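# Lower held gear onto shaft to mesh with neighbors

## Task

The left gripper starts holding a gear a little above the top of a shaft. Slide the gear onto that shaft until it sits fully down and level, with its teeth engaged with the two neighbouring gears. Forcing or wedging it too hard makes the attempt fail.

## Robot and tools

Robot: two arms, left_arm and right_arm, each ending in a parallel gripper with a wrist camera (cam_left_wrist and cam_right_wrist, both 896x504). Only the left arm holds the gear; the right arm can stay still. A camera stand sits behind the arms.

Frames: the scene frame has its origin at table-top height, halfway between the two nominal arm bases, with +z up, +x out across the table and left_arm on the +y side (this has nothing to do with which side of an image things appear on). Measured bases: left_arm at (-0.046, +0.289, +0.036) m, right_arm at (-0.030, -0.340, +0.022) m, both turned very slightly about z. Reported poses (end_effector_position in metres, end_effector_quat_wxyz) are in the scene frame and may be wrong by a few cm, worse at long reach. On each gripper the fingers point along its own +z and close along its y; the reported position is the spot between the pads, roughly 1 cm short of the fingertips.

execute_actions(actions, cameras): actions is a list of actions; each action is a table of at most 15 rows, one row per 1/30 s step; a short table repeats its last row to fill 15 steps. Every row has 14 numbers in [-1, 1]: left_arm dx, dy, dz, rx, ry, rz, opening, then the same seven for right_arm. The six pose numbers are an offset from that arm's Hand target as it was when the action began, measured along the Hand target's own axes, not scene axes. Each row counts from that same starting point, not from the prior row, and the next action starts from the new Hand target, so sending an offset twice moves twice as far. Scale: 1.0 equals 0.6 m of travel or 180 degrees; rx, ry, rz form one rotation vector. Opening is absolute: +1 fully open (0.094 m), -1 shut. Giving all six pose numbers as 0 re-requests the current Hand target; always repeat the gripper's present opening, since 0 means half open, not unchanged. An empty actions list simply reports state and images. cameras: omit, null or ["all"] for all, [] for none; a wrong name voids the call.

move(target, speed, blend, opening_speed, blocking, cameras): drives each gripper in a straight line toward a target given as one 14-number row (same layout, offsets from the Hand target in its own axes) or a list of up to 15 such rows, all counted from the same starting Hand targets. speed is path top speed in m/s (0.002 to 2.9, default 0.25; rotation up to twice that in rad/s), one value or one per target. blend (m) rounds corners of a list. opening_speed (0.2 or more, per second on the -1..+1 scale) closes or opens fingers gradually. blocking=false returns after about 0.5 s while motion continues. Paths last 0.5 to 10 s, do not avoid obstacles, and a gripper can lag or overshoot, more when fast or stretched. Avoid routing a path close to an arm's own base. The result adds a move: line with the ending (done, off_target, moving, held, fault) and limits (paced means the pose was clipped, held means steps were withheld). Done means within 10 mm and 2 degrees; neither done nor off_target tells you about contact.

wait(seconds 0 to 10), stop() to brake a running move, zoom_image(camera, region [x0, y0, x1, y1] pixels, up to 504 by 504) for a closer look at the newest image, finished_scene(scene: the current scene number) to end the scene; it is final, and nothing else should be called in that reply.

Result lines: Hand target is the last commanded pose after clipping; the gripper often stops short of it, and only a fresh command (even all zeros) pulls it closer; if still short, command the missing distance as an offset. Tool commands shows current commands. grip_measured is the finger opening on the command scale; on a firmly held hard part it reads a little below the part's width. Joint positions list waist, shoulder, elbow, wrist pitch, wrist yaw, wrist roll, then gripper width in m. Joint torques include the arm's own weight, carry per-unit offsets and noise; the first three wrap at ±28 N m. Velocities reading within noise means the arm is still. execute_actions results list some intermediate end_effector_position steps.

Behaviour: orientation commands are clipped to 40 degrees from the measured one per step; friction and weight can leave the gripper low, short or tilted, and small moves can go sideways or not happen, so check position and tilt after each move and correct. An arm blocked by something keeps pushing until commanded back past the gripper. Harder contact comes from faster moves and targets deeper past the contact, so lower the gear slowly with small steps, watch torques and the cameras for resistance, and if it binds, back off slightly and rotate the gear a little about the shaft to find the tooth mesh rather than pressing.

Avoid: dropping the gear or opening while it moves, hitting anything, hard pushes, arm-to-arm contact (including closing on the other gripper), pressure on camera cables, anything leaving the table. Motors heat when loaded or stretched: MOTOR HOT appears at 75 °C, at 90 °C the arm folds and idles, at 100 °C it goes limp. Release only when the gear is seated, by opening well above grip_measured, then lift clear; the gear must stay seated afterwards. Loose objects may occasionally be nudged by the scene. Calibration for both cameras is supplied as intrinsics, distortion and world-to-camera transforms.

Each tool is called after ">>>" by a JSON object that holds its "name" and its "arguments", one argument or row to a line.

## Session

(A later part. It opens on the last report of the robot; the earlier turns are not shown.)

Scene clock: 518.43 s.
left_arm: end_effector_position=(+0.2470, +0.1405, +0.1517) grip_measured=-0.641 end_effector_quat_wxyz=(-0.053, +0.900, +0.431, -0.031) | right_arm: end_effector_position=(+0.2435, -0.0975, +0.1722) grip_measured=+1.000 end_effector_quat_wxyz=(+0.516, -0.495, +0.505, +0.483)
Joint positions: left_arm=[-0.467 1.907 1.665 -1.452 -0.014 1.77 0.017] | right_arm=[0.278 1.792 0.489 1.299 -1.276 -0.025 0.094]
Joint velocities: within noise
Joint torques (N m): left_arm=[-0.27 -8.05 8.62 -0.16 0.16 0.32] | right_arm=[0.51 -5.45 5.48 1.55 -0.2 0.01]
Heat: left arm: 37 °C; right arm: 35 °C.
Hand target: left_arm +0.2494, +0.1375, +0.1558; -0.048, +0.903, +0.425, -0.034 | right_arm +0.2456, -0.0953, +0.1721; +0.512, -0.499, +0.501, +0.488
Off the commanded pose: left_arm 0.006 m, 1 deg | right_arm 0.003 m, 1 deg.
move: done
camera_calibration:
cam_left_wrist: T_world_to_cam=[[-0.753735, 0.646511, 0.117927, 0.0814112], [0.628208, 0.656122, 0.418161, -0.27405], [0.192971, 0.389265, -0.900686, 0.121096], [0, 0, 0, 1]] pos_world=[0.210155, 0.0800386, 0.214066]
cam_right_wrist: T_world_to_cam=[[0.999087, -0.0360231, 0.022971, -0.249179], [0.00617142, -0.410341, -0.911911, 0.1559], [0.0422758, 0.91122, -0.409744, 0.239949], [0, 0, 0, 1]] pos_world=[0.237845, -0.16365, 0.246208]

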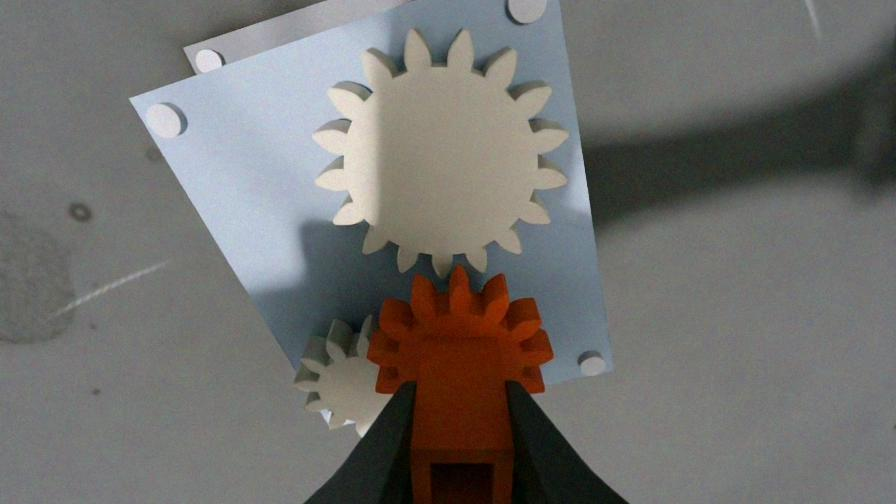

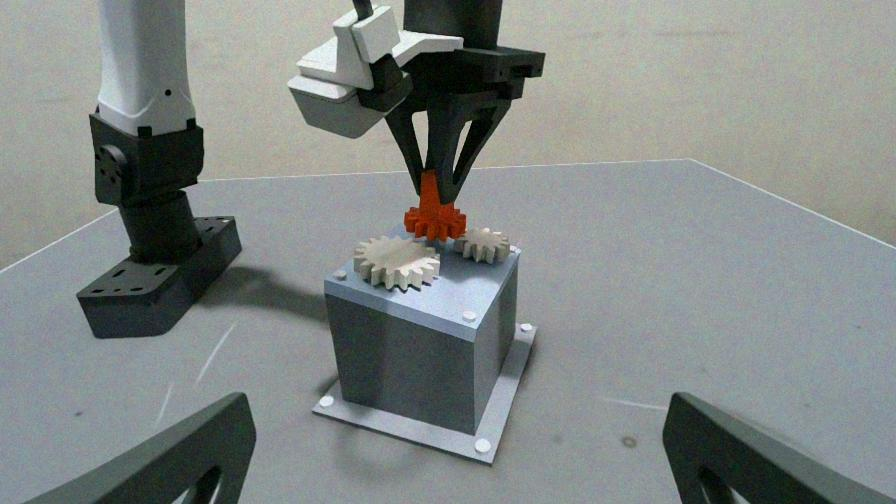

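>>> {"name": "move", "arguments": {
  "target": [
    [0,0,0,0.0003,0,0.0122,-1,0,0,0,0,0,0,1],
    [-0.0007,0.0009,0.02,0.0003,0,0.0122,-1,0,0,0,0,0,0,1]
  ],
  "speed": 0.05
}}

>>> {"name": "zoom_image", "arguments": {
  "camera": "cam_right_wrist",
  "region": [370, 160, 490, 280]
}}

>>> {"name": "zoom_image", "arguments": {
  "camera": "cam_left_wrist",
  "region": [360, 220, 560, 380]
}}

Scene clock: 582.73 s.
left_arm: end_effector_position=(+0.2469, +0.1405, +0.1478) grip_measured=-0.641 end_effector_quat_wxyz=(-0.053, +0.908, +0.414, -0.033) | right_arm: end_effector_position=(+0.2435, -0.0975, +0.1722) grip_measured=+1.000 end_effector_quat_wxyz=(+0.516, -0.495, +0.505, +0.483)
Joint positions: left_arm=[-0.467 1.907 1.649 -1.437 -0.014 1.807 0.017] | right_arm=[0.278 1.792 0.489 1.299 -1.276 -0.025 0.094]
Joint velocities: within noise
Joint torques (N m): left_arm=[-0.25 -8.17 5.56 0.17 0.16 0.31] | right_arm=[0.47 -5.27 5.52 1.57 -0.21 0.02]
Heat: left arm: 38 °C; right arm: 34 °C.
Hand target: left_arm +0.2483, +0.1375, +0.1438; -0.048, +0.911, +0.408, -0.035 | right_arm +0.2456, -0.0953, +0.1721; +0.512, -0.499, +0.501, +0.488
Off the commanded pose: left_arm 0.005 m, 1 deg | right_arm 0.003 m, 1 deg.
move: done
camera_calibration:
cam_left_wrist: T_world_to_cam=[[-0.728855, 0.674475, 0.117698, 0.071744], [0.653403, 0.633863, 0.413862, -0.274839], [0.204536, 0.37855, -0.902699, 0.116499], [0, 0, 0, 1]] pos_world=[0.208044, 0.0817203, 0.210465]
cam_right_wrist: T_world_to_cam=[[0.999087, -0.0360231, 0.022971, -0.249179], [0.00617142, -0.410341, -0.911911, 0.1559], [0.0422758, 0.91122, -0.409744, 0.239949], [0, 0, 0, 1]] pos_world=[0.237845, -0.16365, 0.246208]

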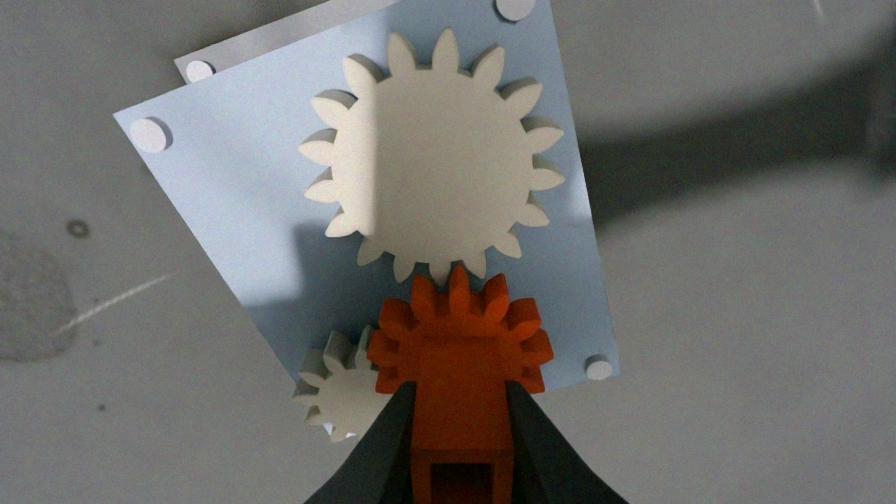

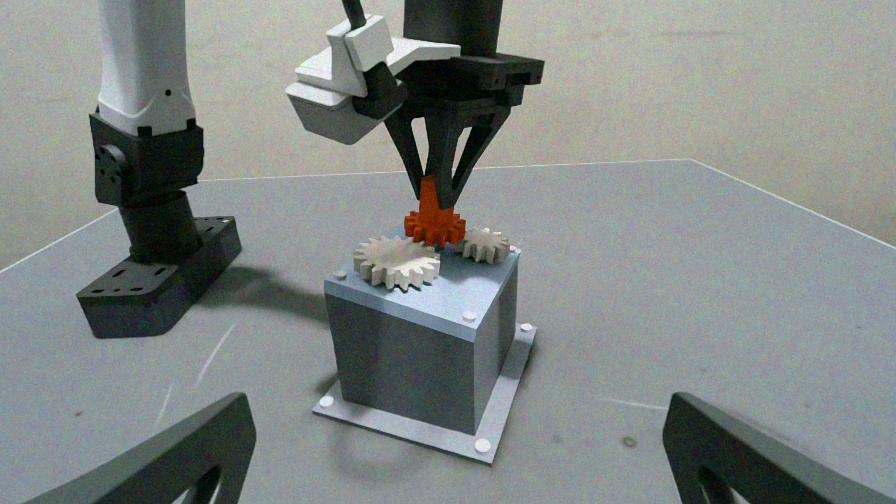

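Scaled by 4.200 from the camera's 896x504 image, which has a finer 1280x720 frame.

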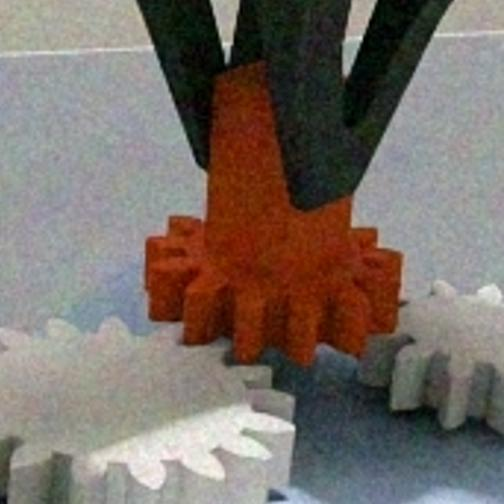

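Scaled by 2.520 from the camera's 896x504 image, which has a finer 1280x720 frame.

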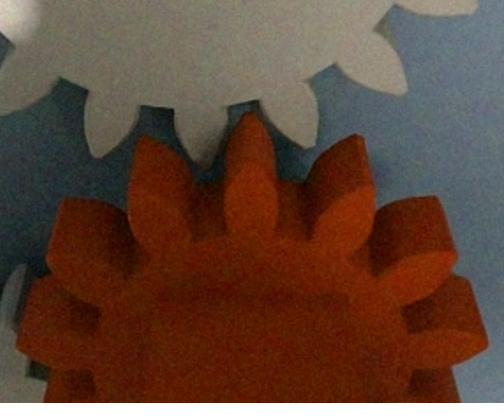

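>>> {"name": "move", "arguments": {
  "target": [-0.0003,0.0005,0.0083,0,0,0,-1,0,0,0,0,0,0,1],
  "speed": 0.03
}}

>>> {"name": "zoom_image", "arguments": {
  "camera": "cam_right_wrist",
  "region": [370, 160, 490, 280]
}}

>>> {"name": "zoom_image", "arguments": {
  "camera": "cam_left_wrist",
  "region": [360, 220, 560, 380]
}}

>>> {"name": "zoom_image", "arguments": {
  "camera": "cam_left_wrist",
  "region": [260, 280, 400, 440]
}}

Scene clock: 592.17 s.
left_arm: end_effector_position=(+0.2468, +0.1406, +0.1464) grip_measured=-0.641 end_effector_quat_wxyz=(-0.053, +0.908, +0.414, -0.033) | right_arm: end_effector_position=(+0.2435, -0.0975, +0.1722) grip_measured=+1.000 end_effector_quat_wxyz=(+0.516, -0.495, +0.505, +0.483)
Joint positions: left_arm=[-0.467 1.907 1.644 -1.432 -0.014 1.808 0.017] | right_arm=[0.278 1.792 0.489 1.299 -1.276 -0.025 0.094]
Joint velocities: within noise
Joint torques (N m): left_arm=[-0.43 -8.25 4.1 0.33 0.17 0.29] | right_arm=[0.36 -5.23 5.45 1.57 -0.19 0.01]
Heat: left arm: 37 °C; right arm: 34 °C.
Hand target: left_arm +0.2480, +0.1375, +0.1389; -0.048, +0.911, +0.408, -0.035 | right_arm +0.2456, -0.0953, +0.1721; +0.512, -0.499, +0.501, +0.488
Off the commanded pose: left_arm 0.008 m, 1 deg | right_arm 0.003 m, 1 deg.
move: done
camera_calibration:
cam_left_wrist: T_world_to_cam=[[-0.728562, 0.674721, 0.118106, 0.0716576], [0.653793, 0.633541, 0.41374, -0.274265], [0.204334, 0.378652, -0.902701, 0.11538], [0, 0, 0, 1]] pos_world=[0.207943, 0.0817202, 0.209165]
cam_right_wrist: T_world_to_cam=[[0.999087, -0.0360231, 0.022971, -0.249179], [0.00617142, -0.410341, -0.911911, 0.1559], [0.0422758, 0.91122, -0.409744, 0.239949], [0, 0, 0, 1]] pos_world=[0.237845, -0.16365, 0.246208]

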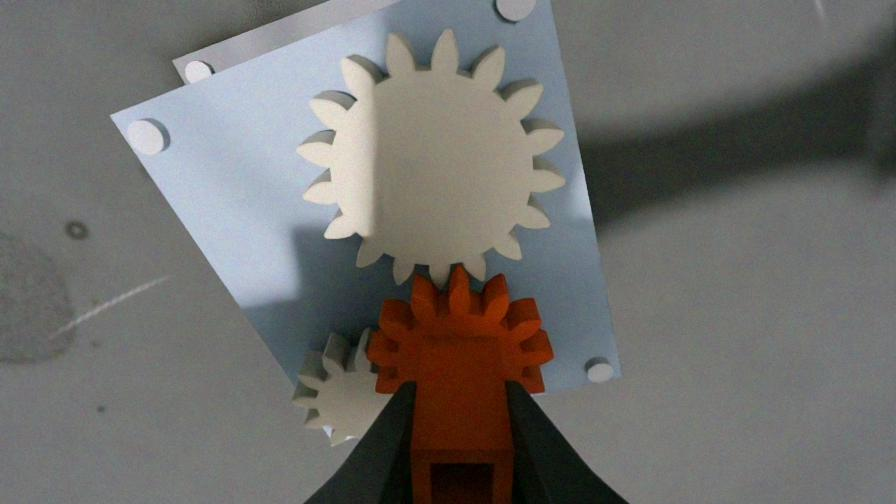

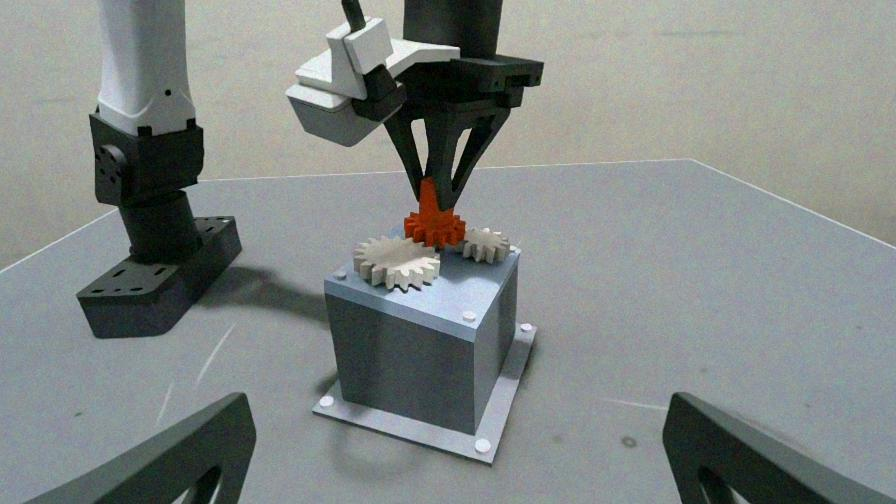

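Scaled by 4.200 from the camera's 896x504 image, which has a finer 1280x720 frame.

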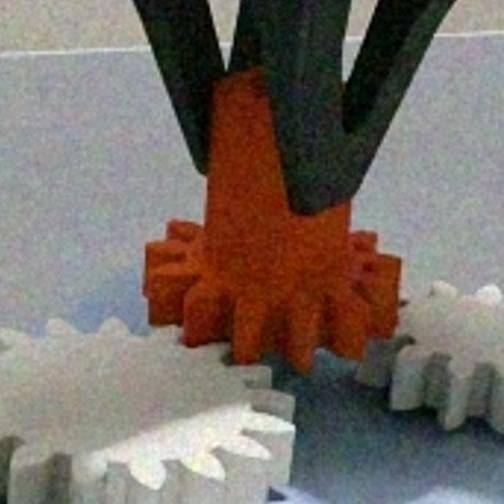

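Scaled by 2.520 from the camera's 896x504 image, which has a finer 1280x720 frame.

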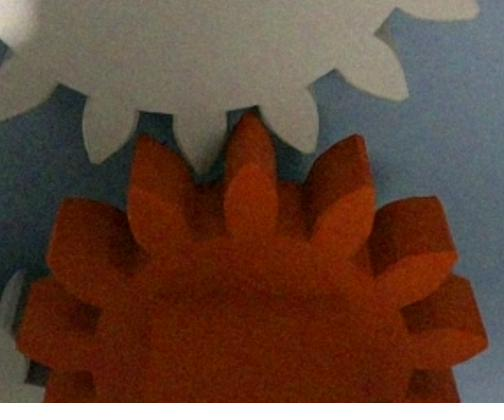

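Scaled by 3.150 from the camera's 896x504 image, which has a finer 1280x720 frame.

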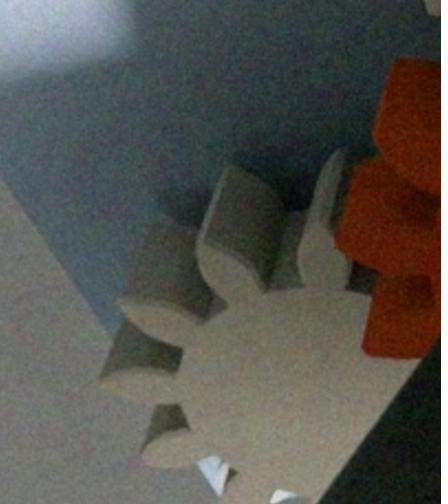

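>>> {"name": "move", "arguments": {
  "target": [0,0,0,0.001,0,0.035,-1,0,0,0,0,0,0,1],
  "speed": 0.04
}}

>>> {"name": "zoom_image", "arguments": {
  "camera": "cam_left_wrist",
  "region": [360, 220, 560, 380]
}}

>>> {"name": "zoom_image", "arguments": {
  "camera": "cam_left_wrist",
  "region": [280, 300, 420, 460]
}}

Scene clock: 657.57 s.
left_arm: end_effector_position=(+0.2468, +0.1406, +0.1464) grip_measured=-0.641 end_effector_quat_wxyz=(-0.051, +0.928, +0.367, -0.035) | right_arm: end_effector_position=(+0.2435, -0.0975, +0.1722) grip_measured=+1.000 end_effector_quat_wxyz=(+0.516, -0.495, +0.505, +0.483)
Joint positions: left_arm=[-0.467 1.907 1.644 -1.432 -0.014 1.911 0.017] | right_arm=[0.278 1.792 0.489 1.299 -1.276 -0.025 0.094]
Joint velocities: within noise
Joint torques (N m): left_arm=[-0.49 -8.03 4.45 0.3 0.14 0.34] | right_arm=[0.49 -5.38 5.52 1.58 -0.2 0.02]
Heat: left arm: 37 °C; right arm: 34 °C.
Hand target: left_arm +0.2480, +0.1375, +0.1389; -0.047, +0.932, +0.357, -0.038 | right_arm +0.2456, -0.0953, +0.1721; +0.512, -0.499, +0.501, +0.488
Off the commanded pose: left_arm 0.008 m, 1 deg | right_arm 0.003 m, 1 deg.
move: done
camera_calibration:
cam_left_wrist: T_world_to_cam=[[-0.654778, 0.746957, 0.115417, 0.0436786], [0.71834, 0.567517, 0.402384, -0.279257], [0.235062, 0.34638, -0.908166, 0.113127], [0, 0, 0, 1]] pos_world=[0.202609, 0.0866718, 0.210065]
cam_right_wrist: T_world_to_cam=[[0.999087, -0.0360231, 0.022971, -0.249179], [0.00617142, -0.410341, -0.911911, 0.1559], [0.0422758, 0.91122, -0.409744, 0.239949], [0, 0, 0, 1]] pos_world=[0.237845, -0.16365, 0.246208]

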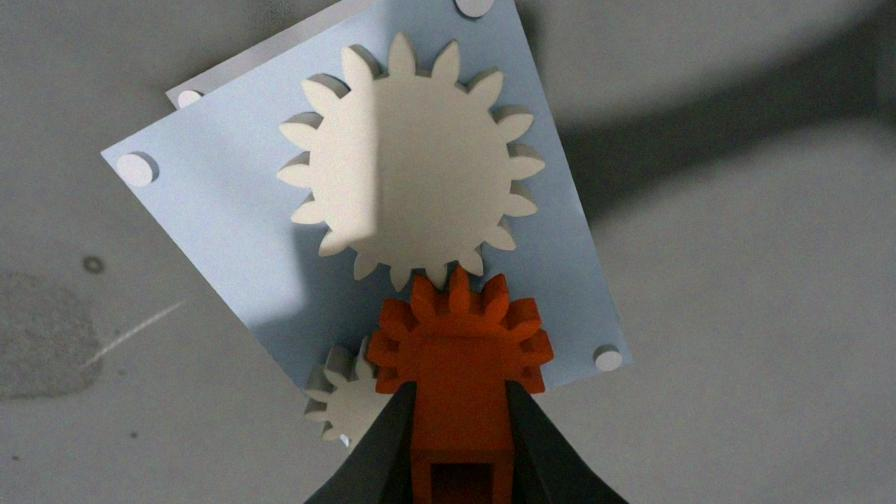

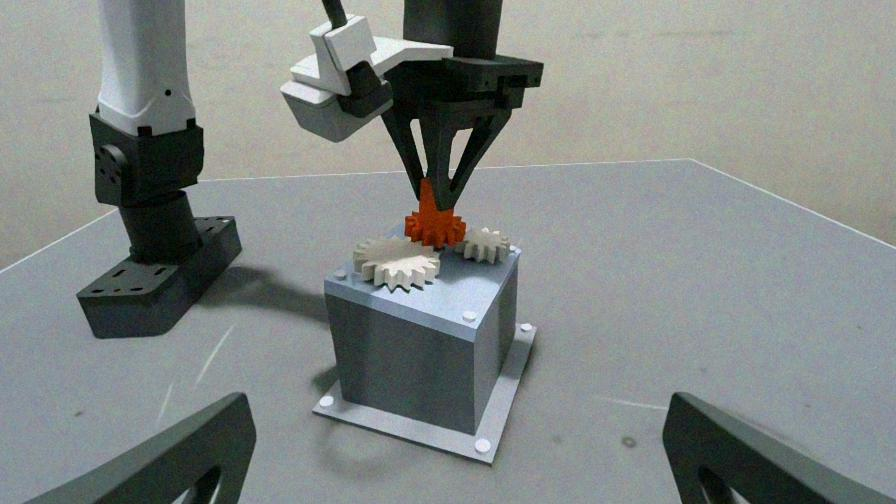

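Scaled by 2.520 from the camera's 896x504 image, which has a finer 1280x720 frame.

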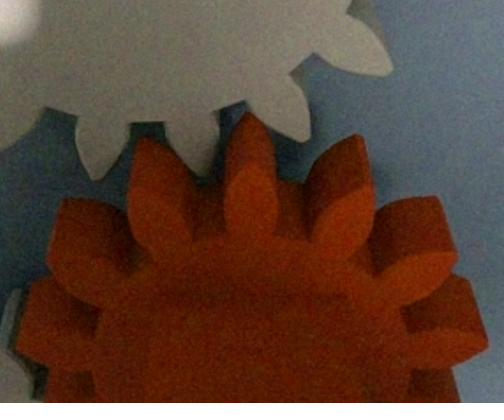

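Scaled by 3.150 from the camera's 896x504 image, which has a finer 1280x720 frame.

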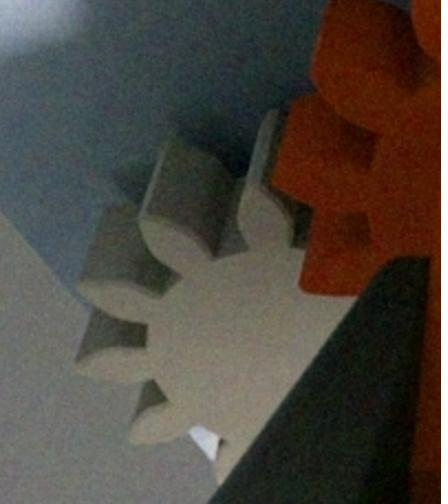

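>>> {"name": "move", "arguments": {
  "target": [0,0,0,0,0,0,-1,-0.08,-0.024,0.156,0,0.139,0,1],
  "speed": 0.15,
  "cameras": ["cam_right_wrist"]
}}

Scene clock: 748.17 s.
left_arm: end_effector_position=(+0.2468, +0.1406, +0.1464) grip_measured=-0.641 end_effector_quat_wxyz=(-0.051, +0.928, +0.366, -0.035) | right_arm: end_effector_position=(+0.2555, -0.0071, +0.2171) grip_measured=+1.000 end_effector_quat_wxyz=(-0.385, +0.587, -0.605, -0.375)
Joint positions: left_arm=[-0.467 1.907 1.644 -1.432 -0.014 1.911 0.017] | right_arm=[0.584 1.607 1.123 -0.215 -0.857 -0.564 0.094]
Joint velocities: within noise
Joint torques (N m): left_arm=[-0.46 -8.02 4.38 0.3 0.16 0.35] | right_arm=[0.55 -6.22 8.99 1.51 -0.22 -0.19]
Heat: left arm: 37 °C; right arm: 33 °C.
Hand target: left_arm +0.2480, +0.1375, +0.1389; -0.047, +0.932, +0.357, -0.038 | right_arm +0.2615, -0.0021, +0.2206; -0.391, +0.593, -0.600, -0.368
Off the commanded pose: left_arm 0.008 m, 1 deg | right_arm 0.008 m, 1 deg.
move: done
camera_calibration:
cam_right_wrist: T_world_to_cam=[[0.999723, -0.0231973, -0.00392829, -0.253195], [-0.0200986, -0.755236, -0.655145, 0.182425], [0.0122308, 0.655043, -0.755493, 0.256358], [0, 0, 0, 1]] pos_world=[0.253656, -0.0360253, 0.312197]
Images, in order (width x height): cam_right_wrist 896x504.

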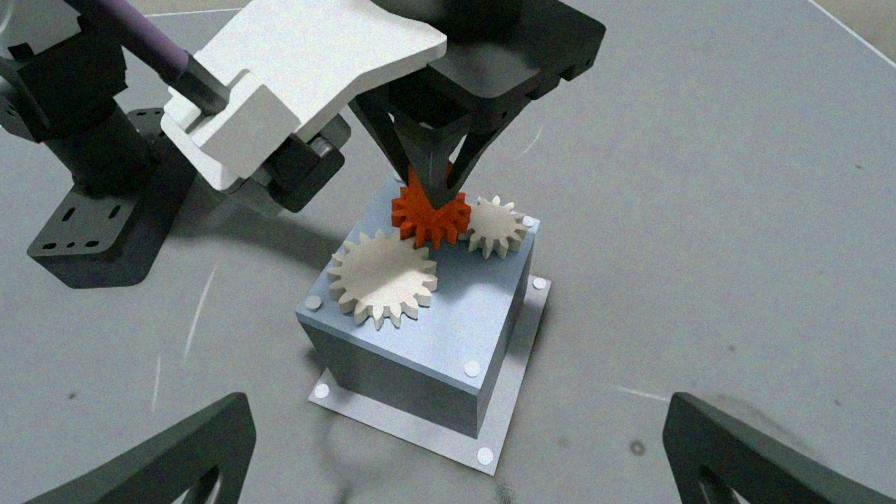

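Excellent view.

>>> {"name": "zoom_image", "arguments": {
  "camera": "cam_right_wrist",
  "region": [370, 160, 550, 300]
}}

>>> {"name": "zoom_image", "arguments": {
  "camera": "cam_right_wrist",
  "region": [430, 180, 510, 260]
}}

>>> {"name": "zoom_image", "arguments": {
  "camera": "cam_right_wrist",
  "region": [370, 190, 450, 270]
}}

Scaled by 2.800 from the camera's 896x504 image, which has a finer 1280x720 frame.

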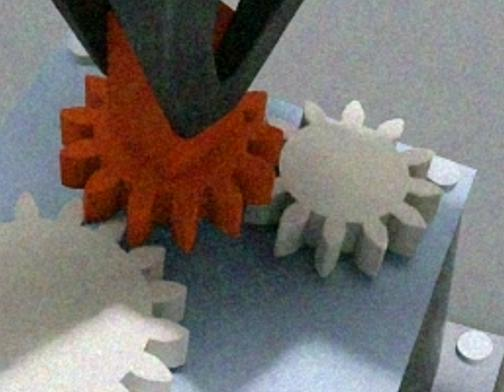

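Scaled by 6.300 from the camera's 896x504 image, which has a finer 1280x720 frame.

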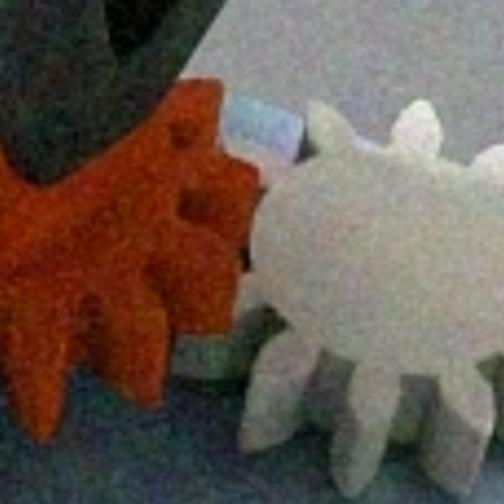

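Scaled by 6.300 from the camera's 896x504 image, which has a finer 1280x720 frame.

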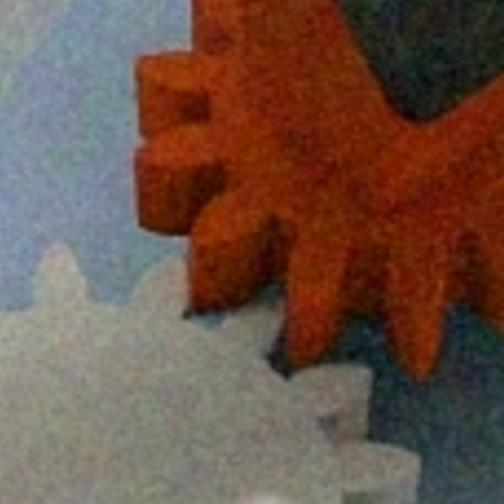

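>>> {"name": "move", "arguments": {
  "target": [
    [0,-0.0009,-0.0183,0,0,0,-1,0,0,0,0,0,0,1],
    [0.0005,0.0005,-0.0185,0.0104,-0.0039,0,-1,0,0,0,0,0,0,1],
    [0.0005,0.0013,-0.0029,0.0104,-0.0039,0,-1,0,0,0,0,0,0,1]
  ],
  "speed": 0.05,
  "cameras": ["cam_right_wrist"]
}}

>>> {"name": "zoom_image", "arguments": {
  "camera": "cam_right_wrist",
  "region": [370, 160, 530, 290]
}}

Scene clock: 799.50 s.
left_arm: end_effector_position=(+0.2474, +0.1403, +0.1472) grip_measured=-0.641 end_effector_quat_wxyz=(-0.063, +0.928, +0.364, -0.046) | right_arm: end_effector_position=(+0.2555, -0.0071, +0.2169) grip_measured=+1.000 end_effector_quat_wxyz=(-0.385, +0.587, -0.606, -0.375)
Joint positions: left_arm=[-0.467 1.94 1.688 -1.474 -0.014 1.916 0.017] | right_arm=[0.584 1.607 1.123 -0.216 -0.856 -0.564 0.094]
Joint velocities: within noise
Joint torques (N m): left_arm=[-0.49 -7.79 5.27 0.13 0.14 0.32] | right_arm=[0.64 -6.09 9.02 1.55 -0.26 -0.19]
Heat: left arm: 37 °C; right arm: 39 °C.
Hand target: left_arm +0.2489, +0.1370, +0.1404; -0.060, +0.931, +0.357, -0.050 | right_arm +0.2615, -0.0021, +0.2206; -0.391, +0.593, -0.600, -0.368
Off the commanded pose: left_arm 0.008 m, 1 deg | right_arm 0.009 m, 1 deg.
move: done
camera_calibration:
cam_right_wrist: T_world_to_cam=[[0.99972, -0.0232867, -0.00412155, -0.253138], [-0.0202996, -0.755603, -0.654715, 0.182263], [0.0121319, 0.654615, -0.755865, 0.256408], [0, 0, 0, 1]] pos_world=[0.253656, -0.0360251, 0.312097]
Images, in order (width x height): cam_right_wrist 896x504.

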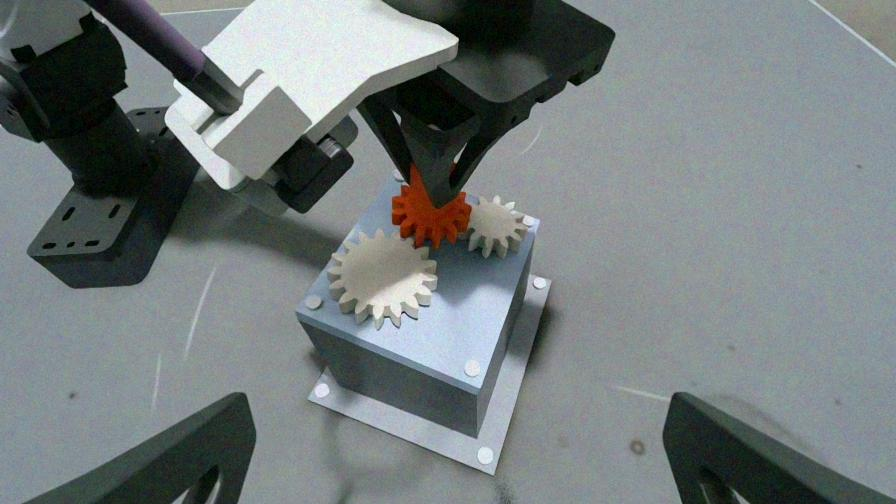

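Scaled by 3.150 from the camera's 896x504 image, which has a finer 1280x720 frame.

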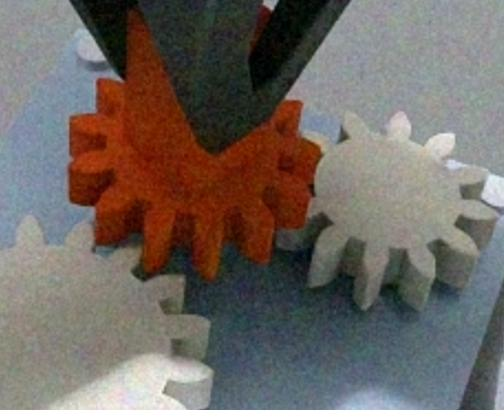

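>>> {"name": "move", "arguments": {
  "target": [0,0,0,-0.0022,0,-0.08,-1,0,0,0,0,0,0,1],
  "speed": 0.06,
  "cameras": ["cam_right_wrist"]
}}

>>> {"name": "zoom_image", "arguments": {
  "camera": "cam_right_wrist",
  "region": [370, 160, 530, 290]
}}

Scene clock: 807.97 s.
left_arm: end_effector_position=(+0.2474, +0.1400, +0.1470) grip_measured=-0.641 end_effector_quat_wxyz=(-0.067, +0.881, +0.467, -0.039) | right_arm: end_effector_position=(+0.2555, -0.0072, +0.2169) grip_measured=+1.000 end_effector_quat_wxyz=(-0.385, +0.587, -0.606, -0.375)
Joint positions: left_arm=[-0.467 1.94 1.687 -1.473 -0.013 1.689 0.017] | right_arm=[0.584 1.607 1.123 -0.216 -0.856 -0.565 0.094]
Joint velocities: within noise
Joint torques (N m): left_arm=[-0.5 -8.38 4.57 0.23 0.14 0.08] | right_arm=[0.69 -6.04 9.02 1.53 -0.26 -0.17]
Heat: left arm: 37 °C; right arm: 39 °C.
Hand target: left_arm +0.2489, +0.1370, +0.1404; -0.063, +0.879, +0.471, -0.040 | right_arm +0.2615, -0.0021, +0.2205; -0.391, +0.593, -0.600, -0.368
Off the commanded pose: left_arm 0.007 m, 1 deg | right_arm 0.009 m, 1 deg.
move: done
camera_calibration:
cam_right_wrist: T_world_to_cam=[[0.999718, -0.023418, -0.00395739, -0.253194], [-0.0202975, -0.755927, -0.654341, 0.182068], [0.0123319, 0.654237, -0.756189, 0.256369], [0, 0, 0, 1]] pos_world=[0.253656, -0.0360248, 0.311996]
Images, in order (width x height): cam_right_wrist 896x504.

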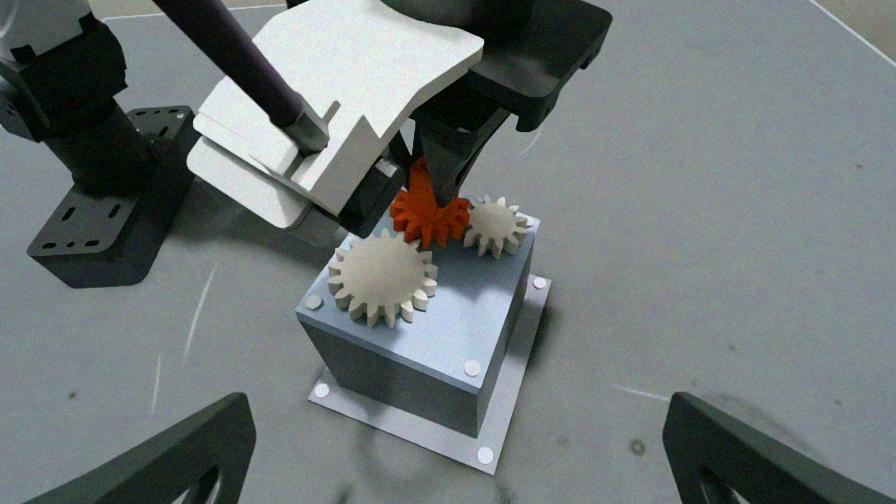

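Scaled by 3.150 from the camera's 896x504 image, which has a finer 1280x720 frame.

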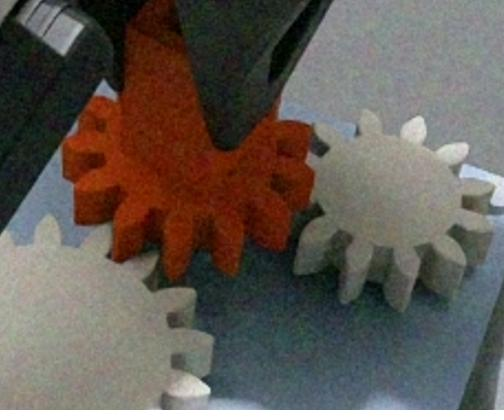

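>>> {"name": "zoom_image", "arguments": {
  "camera": "cam_right_wrist",
  "region": [450, 180, 550, 270]
}}

>>> {"name": "zoom_image", "arguments": {
  "camera": "cam_right_wrist",
  "region": [375, 190, 455, 270]
}}

Scaled by 5.040 from the camera's 896x504 image, which has a finer 1280x720 frame.

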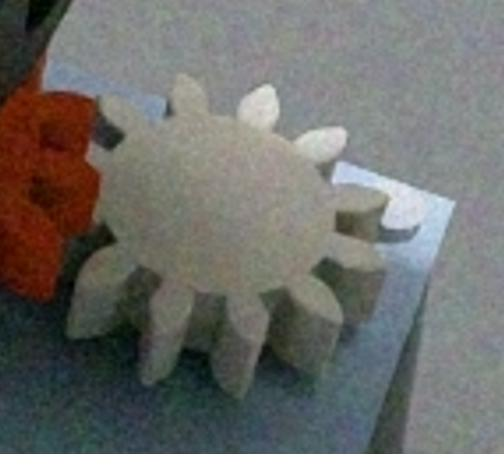

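Scaled by 6.300 from the camera's 896x504 image, which has a finer 1280x720 frame.

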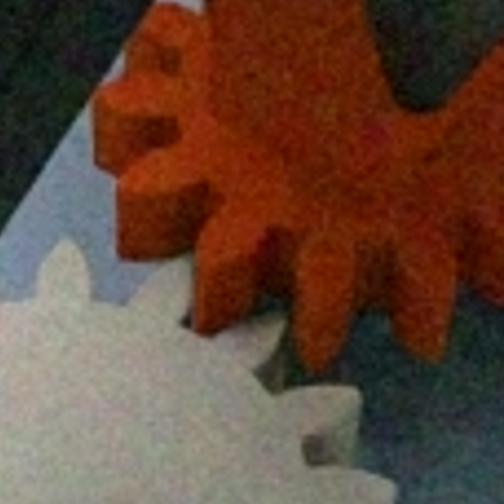

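>>> {"name": "move", "arguments": {
  "target": [
    [0.0001,-0.0013,-0.0184,0,0,0,-1,0,0,0,0,0,0,1],
    [-0.0001,-0.0028,-0.0182,-0.011,0.0012,0,-1,0,0,0,0,0,0,1],
    [-0.0002,-0.0012,0.005,-0.011,0.0012,0,-1,0,0,0,0,0,0,1]
  ],
  "speed": 0.05,
  "cameras": ["cam_right_wrist"]
}}

>>> {"name": "zoom_image", "arguments": {
  "camera": "cam_right_wrist",
  "region": [375, 180, 535, 280]
}}

Scene clock: 912.80 s.
left_arm: end_effector_position=(+0.2466, +0.1404, +0.1460) grip_measured=-0.641 end_effector_quat_wxyz=(-0.054, +0.882, +0.468, -0.029) | right_arm: end_effector_position=(+0.2555, -0.0072, +0.2169) grip_measured=+1.000 end_effector_quat_wxyz=(-0.385, +0.587, -0.606, -0.375)
Joint positions: left_arm=[-0.467 1.905 1.639 -1.428 -0.013 1.687 0.017] | right_arm=[0.584 1.607 1.123 -0.216 -0.856 -0.565 0.094]
Joint velocities: within noise
Joint torques (N m): left_arm=[-0.46 -8.38 3.62 0.41 0.15 0.11] | right_arm=[0.65 -6.11 9.06 1.56 -0.21 -0.14]
Heat: left arm: 38 °C; right arm: 42 °C.
Hand target: left_arm +0.2478, +0.1375, +0.1376; -0.048, +0.880, +0.471, -0.031 | right_arm +0.2615, -0.0021, +0.2206; -0.392, +0.593, -0.600, -0.368
Off the commanded pose: left_arm 0.009 m, 1 deg | right_arm 0.009 m, 1 deg.
move: done
camera_calibration:
cam_right_wrist: T_world_to_cam=[[0.999718, -0.023418, -0.00395739, -0.253194], [-0.0202975, -0.755927, -0.654341, 0.182068], [0.0123319, 0.654237, -0.756189, 0.256369], [0, 0, 0, 1]] pos_world=[0.253656, -0.0360248, 0.311996]
Images, in order (width x height): cam_right_wrist 896x504.

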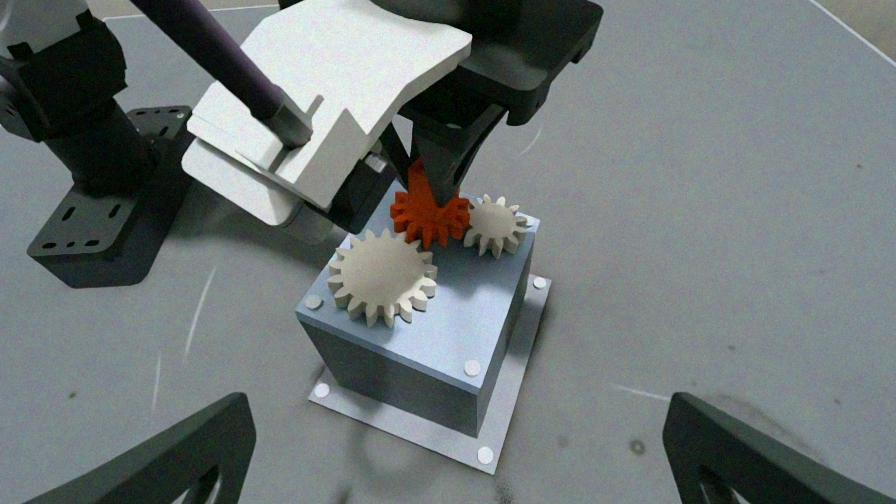

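Scaled by 3.150 from the camera's 896x504 image, which has a finer 1280x720 frame.

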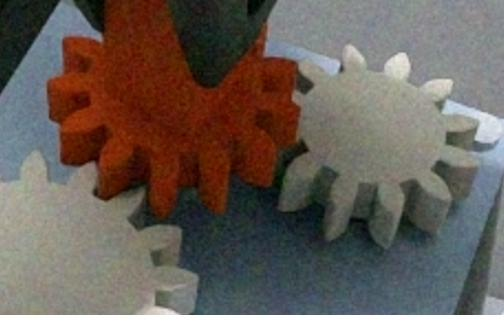

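>>> {"name": "zoom_image", "arguments": {
  "camera": "cam_right_wrist",
  "region": [440, 185, 500, 245]
}}

>>> {"name": "zoom_image", "arguments": {
  "camera": "cam_right_wrist",
  "region": [380, 205, 440, 265]
}}

Scaled by 8.400 from the camera's 896x504 image, which has a finer 1280x720 frame.

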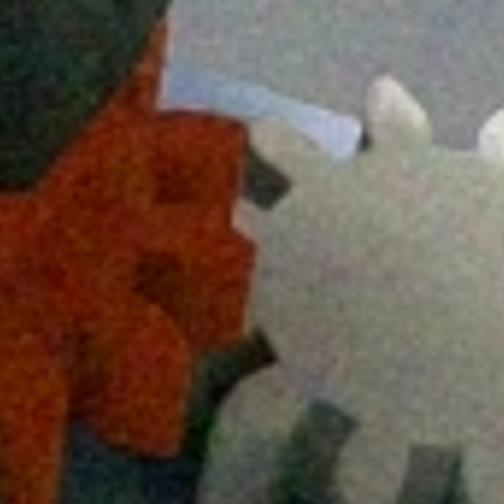

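Scaled by 8.400 from the camera's 896x504 image, which has a finer 1280x720 frame.

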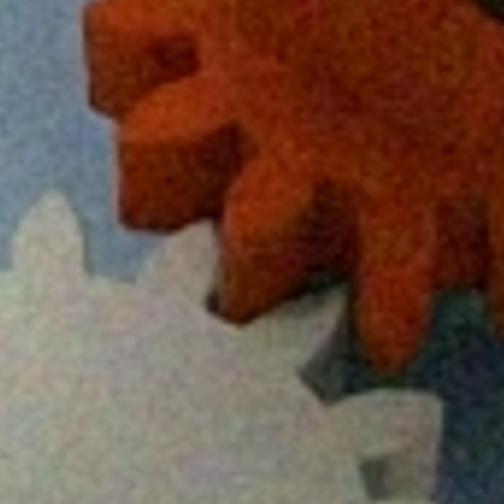

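>>> {"name": "move", "arguments": {
  "target": [
    [0.0001,-0.0013,-0.0195,0,0,0,-1,0,0,0,0,0,0,1],
    [0.0001,-0.0013,-0.0195,0.0003,0,0.01,-1,0,0,0,0,0,0,1],
    [0,0.0001,0.0005,0.0003,0,0.01,-1,0,0,0,0,0,0,1]
  ],
  "speed": 0.05,
  "cameras": ["cam_right_wrist"]
}}

>>> {"name": "zoom_image", "arguments": {
  "camera": "cam_right_wrist",
  "region": [375, 180, 535, 280]
}}

Scene clock: 1087.90 s.
left_arm: end_effector_position=(+0.2466, +0.1404, +0.1459) grip_measured=-0.641 end_effector_quat_wxyz=(-0.054, +0.884, +0.464, -0.030) | right_arm: end_effector_position=(+0.2555, -0.0072, +0.2168) grip_measured=+1.000 end_effector_quat_wxyz=(-0.385, +0.587, -0.606, -0.375)
Joint positions: left_arm=[-0.467 1.905 1.639 -1.427 -0.013 1.696 0.017] | right_arm=[0.584 1.607 1.123 -0.216 -0.856 -0.565 0.094]
Joint velocities: within noise
Joint torques (N m): left_arm=[-0.44 -8.27 3.64 0.43 0.16 0.3] | right_arm=[0.77 -6.13 9.01 1.55 -0.23 -0.15]
Heat: left arm: 36 °C; right arm: 44 °C.
Hand target: left_arm +0.2478, +0.1375, +0.1372; -0.048, +0.887, +0.458, -0.032 | right_arm +0.2615, -0.0021, +0.2205; -0.391, +0.593, -0.600, -0.368
Off the commanded pose: left_arm 0.009 m, 1 deg | right_arm 0.009 m, 1 deg.
move: done
camera_calibration:
cam_right_wrist: T_world_to_cam=[[0.999716, -0.0234417, -0.00423696, -0.253107], [-0.0205001, -0.756019, -0.654229, 0.182016], [0.012133, 0.65413, -0.756285, 0.25637], [0, 0, 0, 1]] pos_world=[0.253656, -0.0360247, 0.311897]
Images, in order (width x height): cam_right_wrist 896x504.

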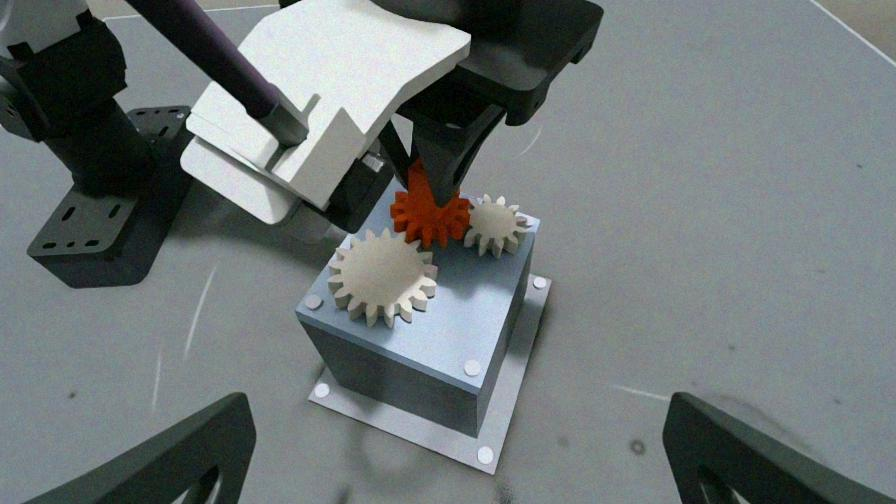

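Scaled by 3.150 from the camera's 896x504 image, which has a finer 1280x720 frame.

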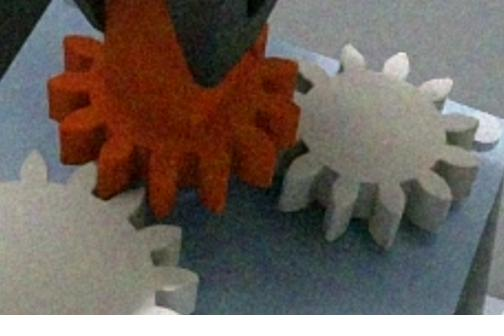

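>>> {"name": "move", "arguments": {
  "target": [
    [0.0001,-0.0013,-0.0195,0,0,0,-1,0,0,0,0,0,0,1],
    [0.0001,-0.0013,-0.0195,0.0004,0,0.0139,-1,0,0,0,0,0,0,1],
    [0,0.0001,0.0008,0.0004,0,0.0139,-1,0,0,0,0,0,0,1]
  ],
  "speed": 0.05,
  "cameras": ["cam_right_wrist"]
}}

>>> {"name": "zoom_image", "arguments": {
  "camera": "cam_right_wrist",
  "region": [375, 180, 535, 280]
}}

Scene clock: 1137.07 s.
left_arm: end_effector_position=(+0.2466, +0.1404, +0.1459) grip_measured=-0.641 end_effector_quat_wxyz=(-0.053, +0.893, +0.445, -0.031) | right_arm: end_effector_position=(+0.2555, -0.0072, +0.2168) grip_measured=+1.000 end_effector_quat_wxyz=(-0.385, +0.587, -0.606, -0.375)
Joint positions: left_arm=[-0.467 1.905 1.639 -1.427 -0.013 1.739 0.017] | right_arm=[0.584 1.607 1.123 -0.216 -0.856 -0.565 0.094]
Joint velocities: within noise
Joint torques (N m): left_arm=[-0.44 -8.21 3.67 0.41 0.15 0.32] | right_arm=[0.66 -6.16 9.07 1.55 -0.23 -0.17]
Heat: left arm: 36 °C; right arm: 45 °C.
Hand target: left_arm +0.2478, +0.1375, +0.1367; -0.048, +0.897, +0.438, -0.033 | right_arm +0.2615, -0.0021, +0.2205; -0.391, +0.593, -0.600, -0.368
Off the commanded pose: left_arm 0.010 m, 1 deg | right_arm 0.009 m, 1 deg.
move: done
camera_calibration:
cam_right_wrist: T_world_to_cam=[[0.999716, -0.0234417, -0.00423696, -0.253107], [-0.0205001, -0.756019, -0.654229, 0.182016], [0.012133, 0.65413, -0.756285, 0.25637], [0, 0, 0, 1]] pos_world=[0.253656, -0.0360247, 0.311897]
Images, in order (width x height): cam_right_wrist 896x504.

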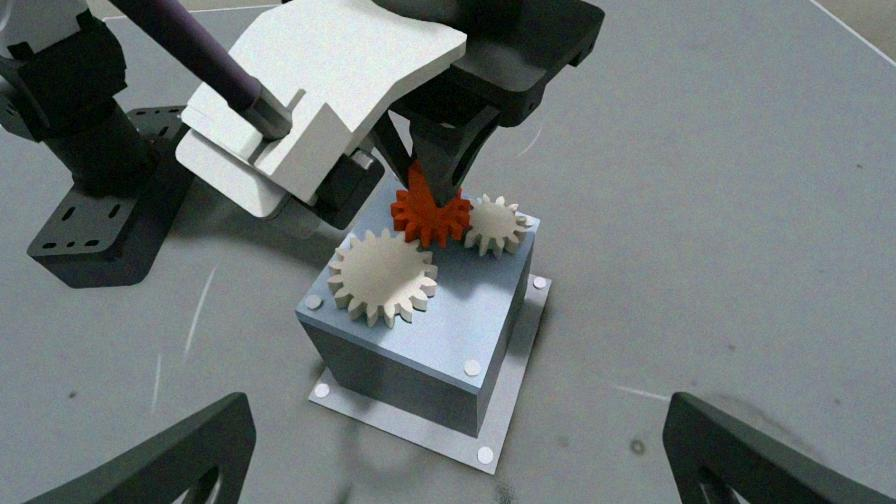

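Scaled by 3.150 from the camera's 896x504 image, which has a finer 1280x720 frame.

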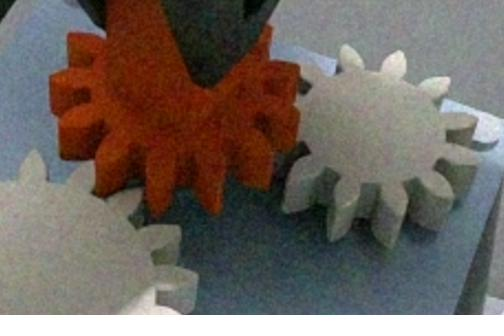

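>>> {"name": "move", "arguments": {
  "target": [
    [0.0001,-0.0013,-0.0195,0,0,0,-1,0,0,0,0,0,0,1],
    [0.0001,-0.0013,-0.0195,0.0004,0,0.0122,-1,0,0,0,0,0,0,1],
    [0,0.0001,0.0018,0.0004,0,0.0122,-1,0,0,0,0,0,0,1]
  ],
  "speed": 0.05,
  "cameras": ["cam_right_wrist"]
}}

>>> {"name": "zoom_image", "arguments": {
  "camera": "cam_right_wrist",
  "region": [375, 180, 535, 280]
}}

Scene clock: 1143.80 s.
left_arm: end_effector_position=(+0.2465, +0.1405, +0.1458) grip_measured=-0.641 end_effector_quat_wxyz=(-0.053, +0.902, +0.428, -0.032) | right_arm: end_effector_position=(+0.2555, -0.0072, +0.2168) grip_measured=+1.000 end_effector_quat_wxyz=(-0.385, +0.587, -0.606, -0.375)
Joint positions: left_arm=[-0.467 1.905 1.639 -1.427 -0.013 1.776 0.017] | right_arm=[0.584 1.607 1.123 -0.216 -0.856 -0.565 0.094]
Joint velocities: within noise
Joint torques (N m): left_arm=[-0.39 -8.08 3.37 0.46 0.14 0.34] | right_arm=[0.66 -6.19 8.91 1.55 -0.24 -0.16]
Heat: left arm: 36 °C; right arm: 45 °C.
Hand target: left_arm +0.2477, +0.1375, +0.1357; -0.048, +0.905, +0.421, -0.034 | right_arm +0.2615, -0.0021, +0.2205; -0.391, +0.593, -0.600, -0.368
Off the commanded pose: left_arm 0.011 m, 1 deg | right_arm 0.009 m, 1 deg.
move: off_target (left_arm)
camera_calibration:
cam_right_wrist: T_world_to_cam=[[0.999716, -0.0234417, -0.00423696, -0.253107], [-0.0205001, -0.756019, -0.654229, 0.182016], [0.012133, 0.65413, -0.756285, 0.25637], [0, 0, 0, 1]] pos_world=[0.253656, -0.0360247, 0.311897]
Images, in order (width x height): cam_right_wrist 896x504.

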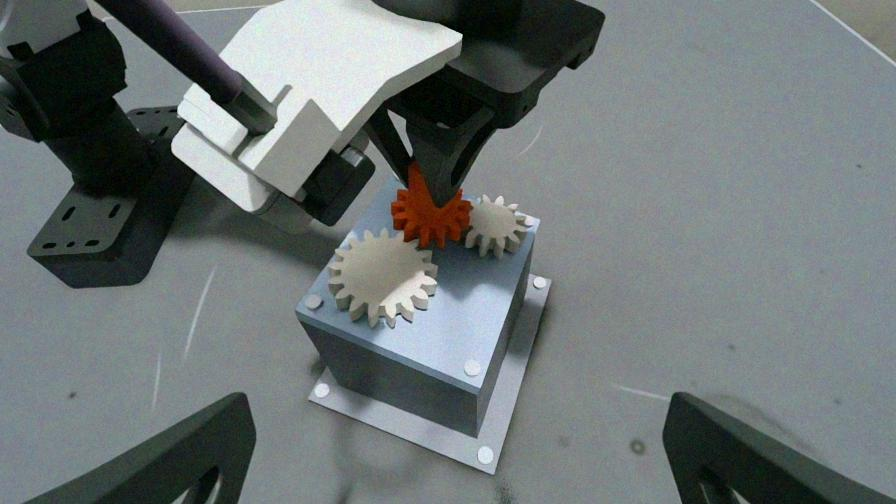

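Scaled by 3.150 from the camera's 896x504 image, which has a finer 1280x720 frame.

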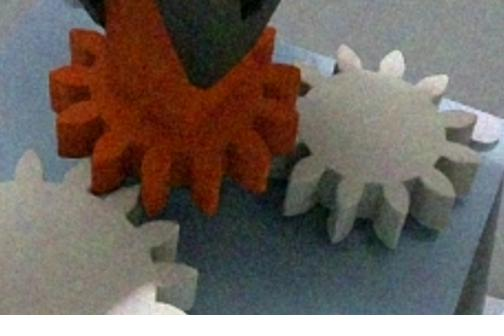

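>>> {"name": "zoom_image", "arguments": {
  "camera": "cam_right_wrist",
  "region": [440, 185, 500, 245]
}}

>>> {"name": "zoom_image", "arguments": {
  "camera": "cam_right_wrist",
  "region": [380, 205, 440, 265]
}}

Scaled by 8.400 from the camera's 896x504 image, which has a finer 1280x720 frame.

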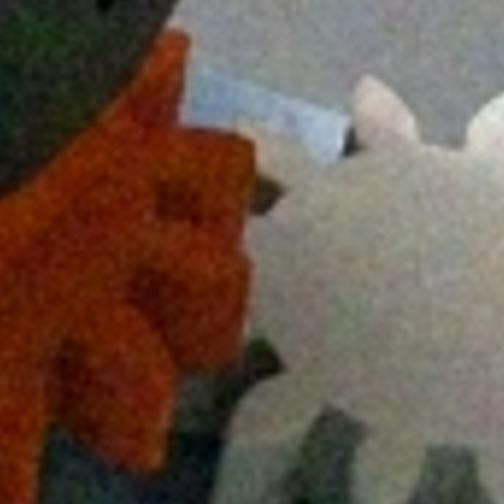

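Scaled by 8.400 from the camera's 896x504 image, which has a finer 1280x720 frame.

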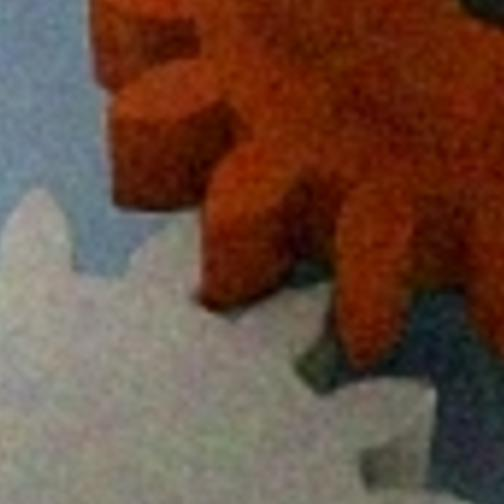

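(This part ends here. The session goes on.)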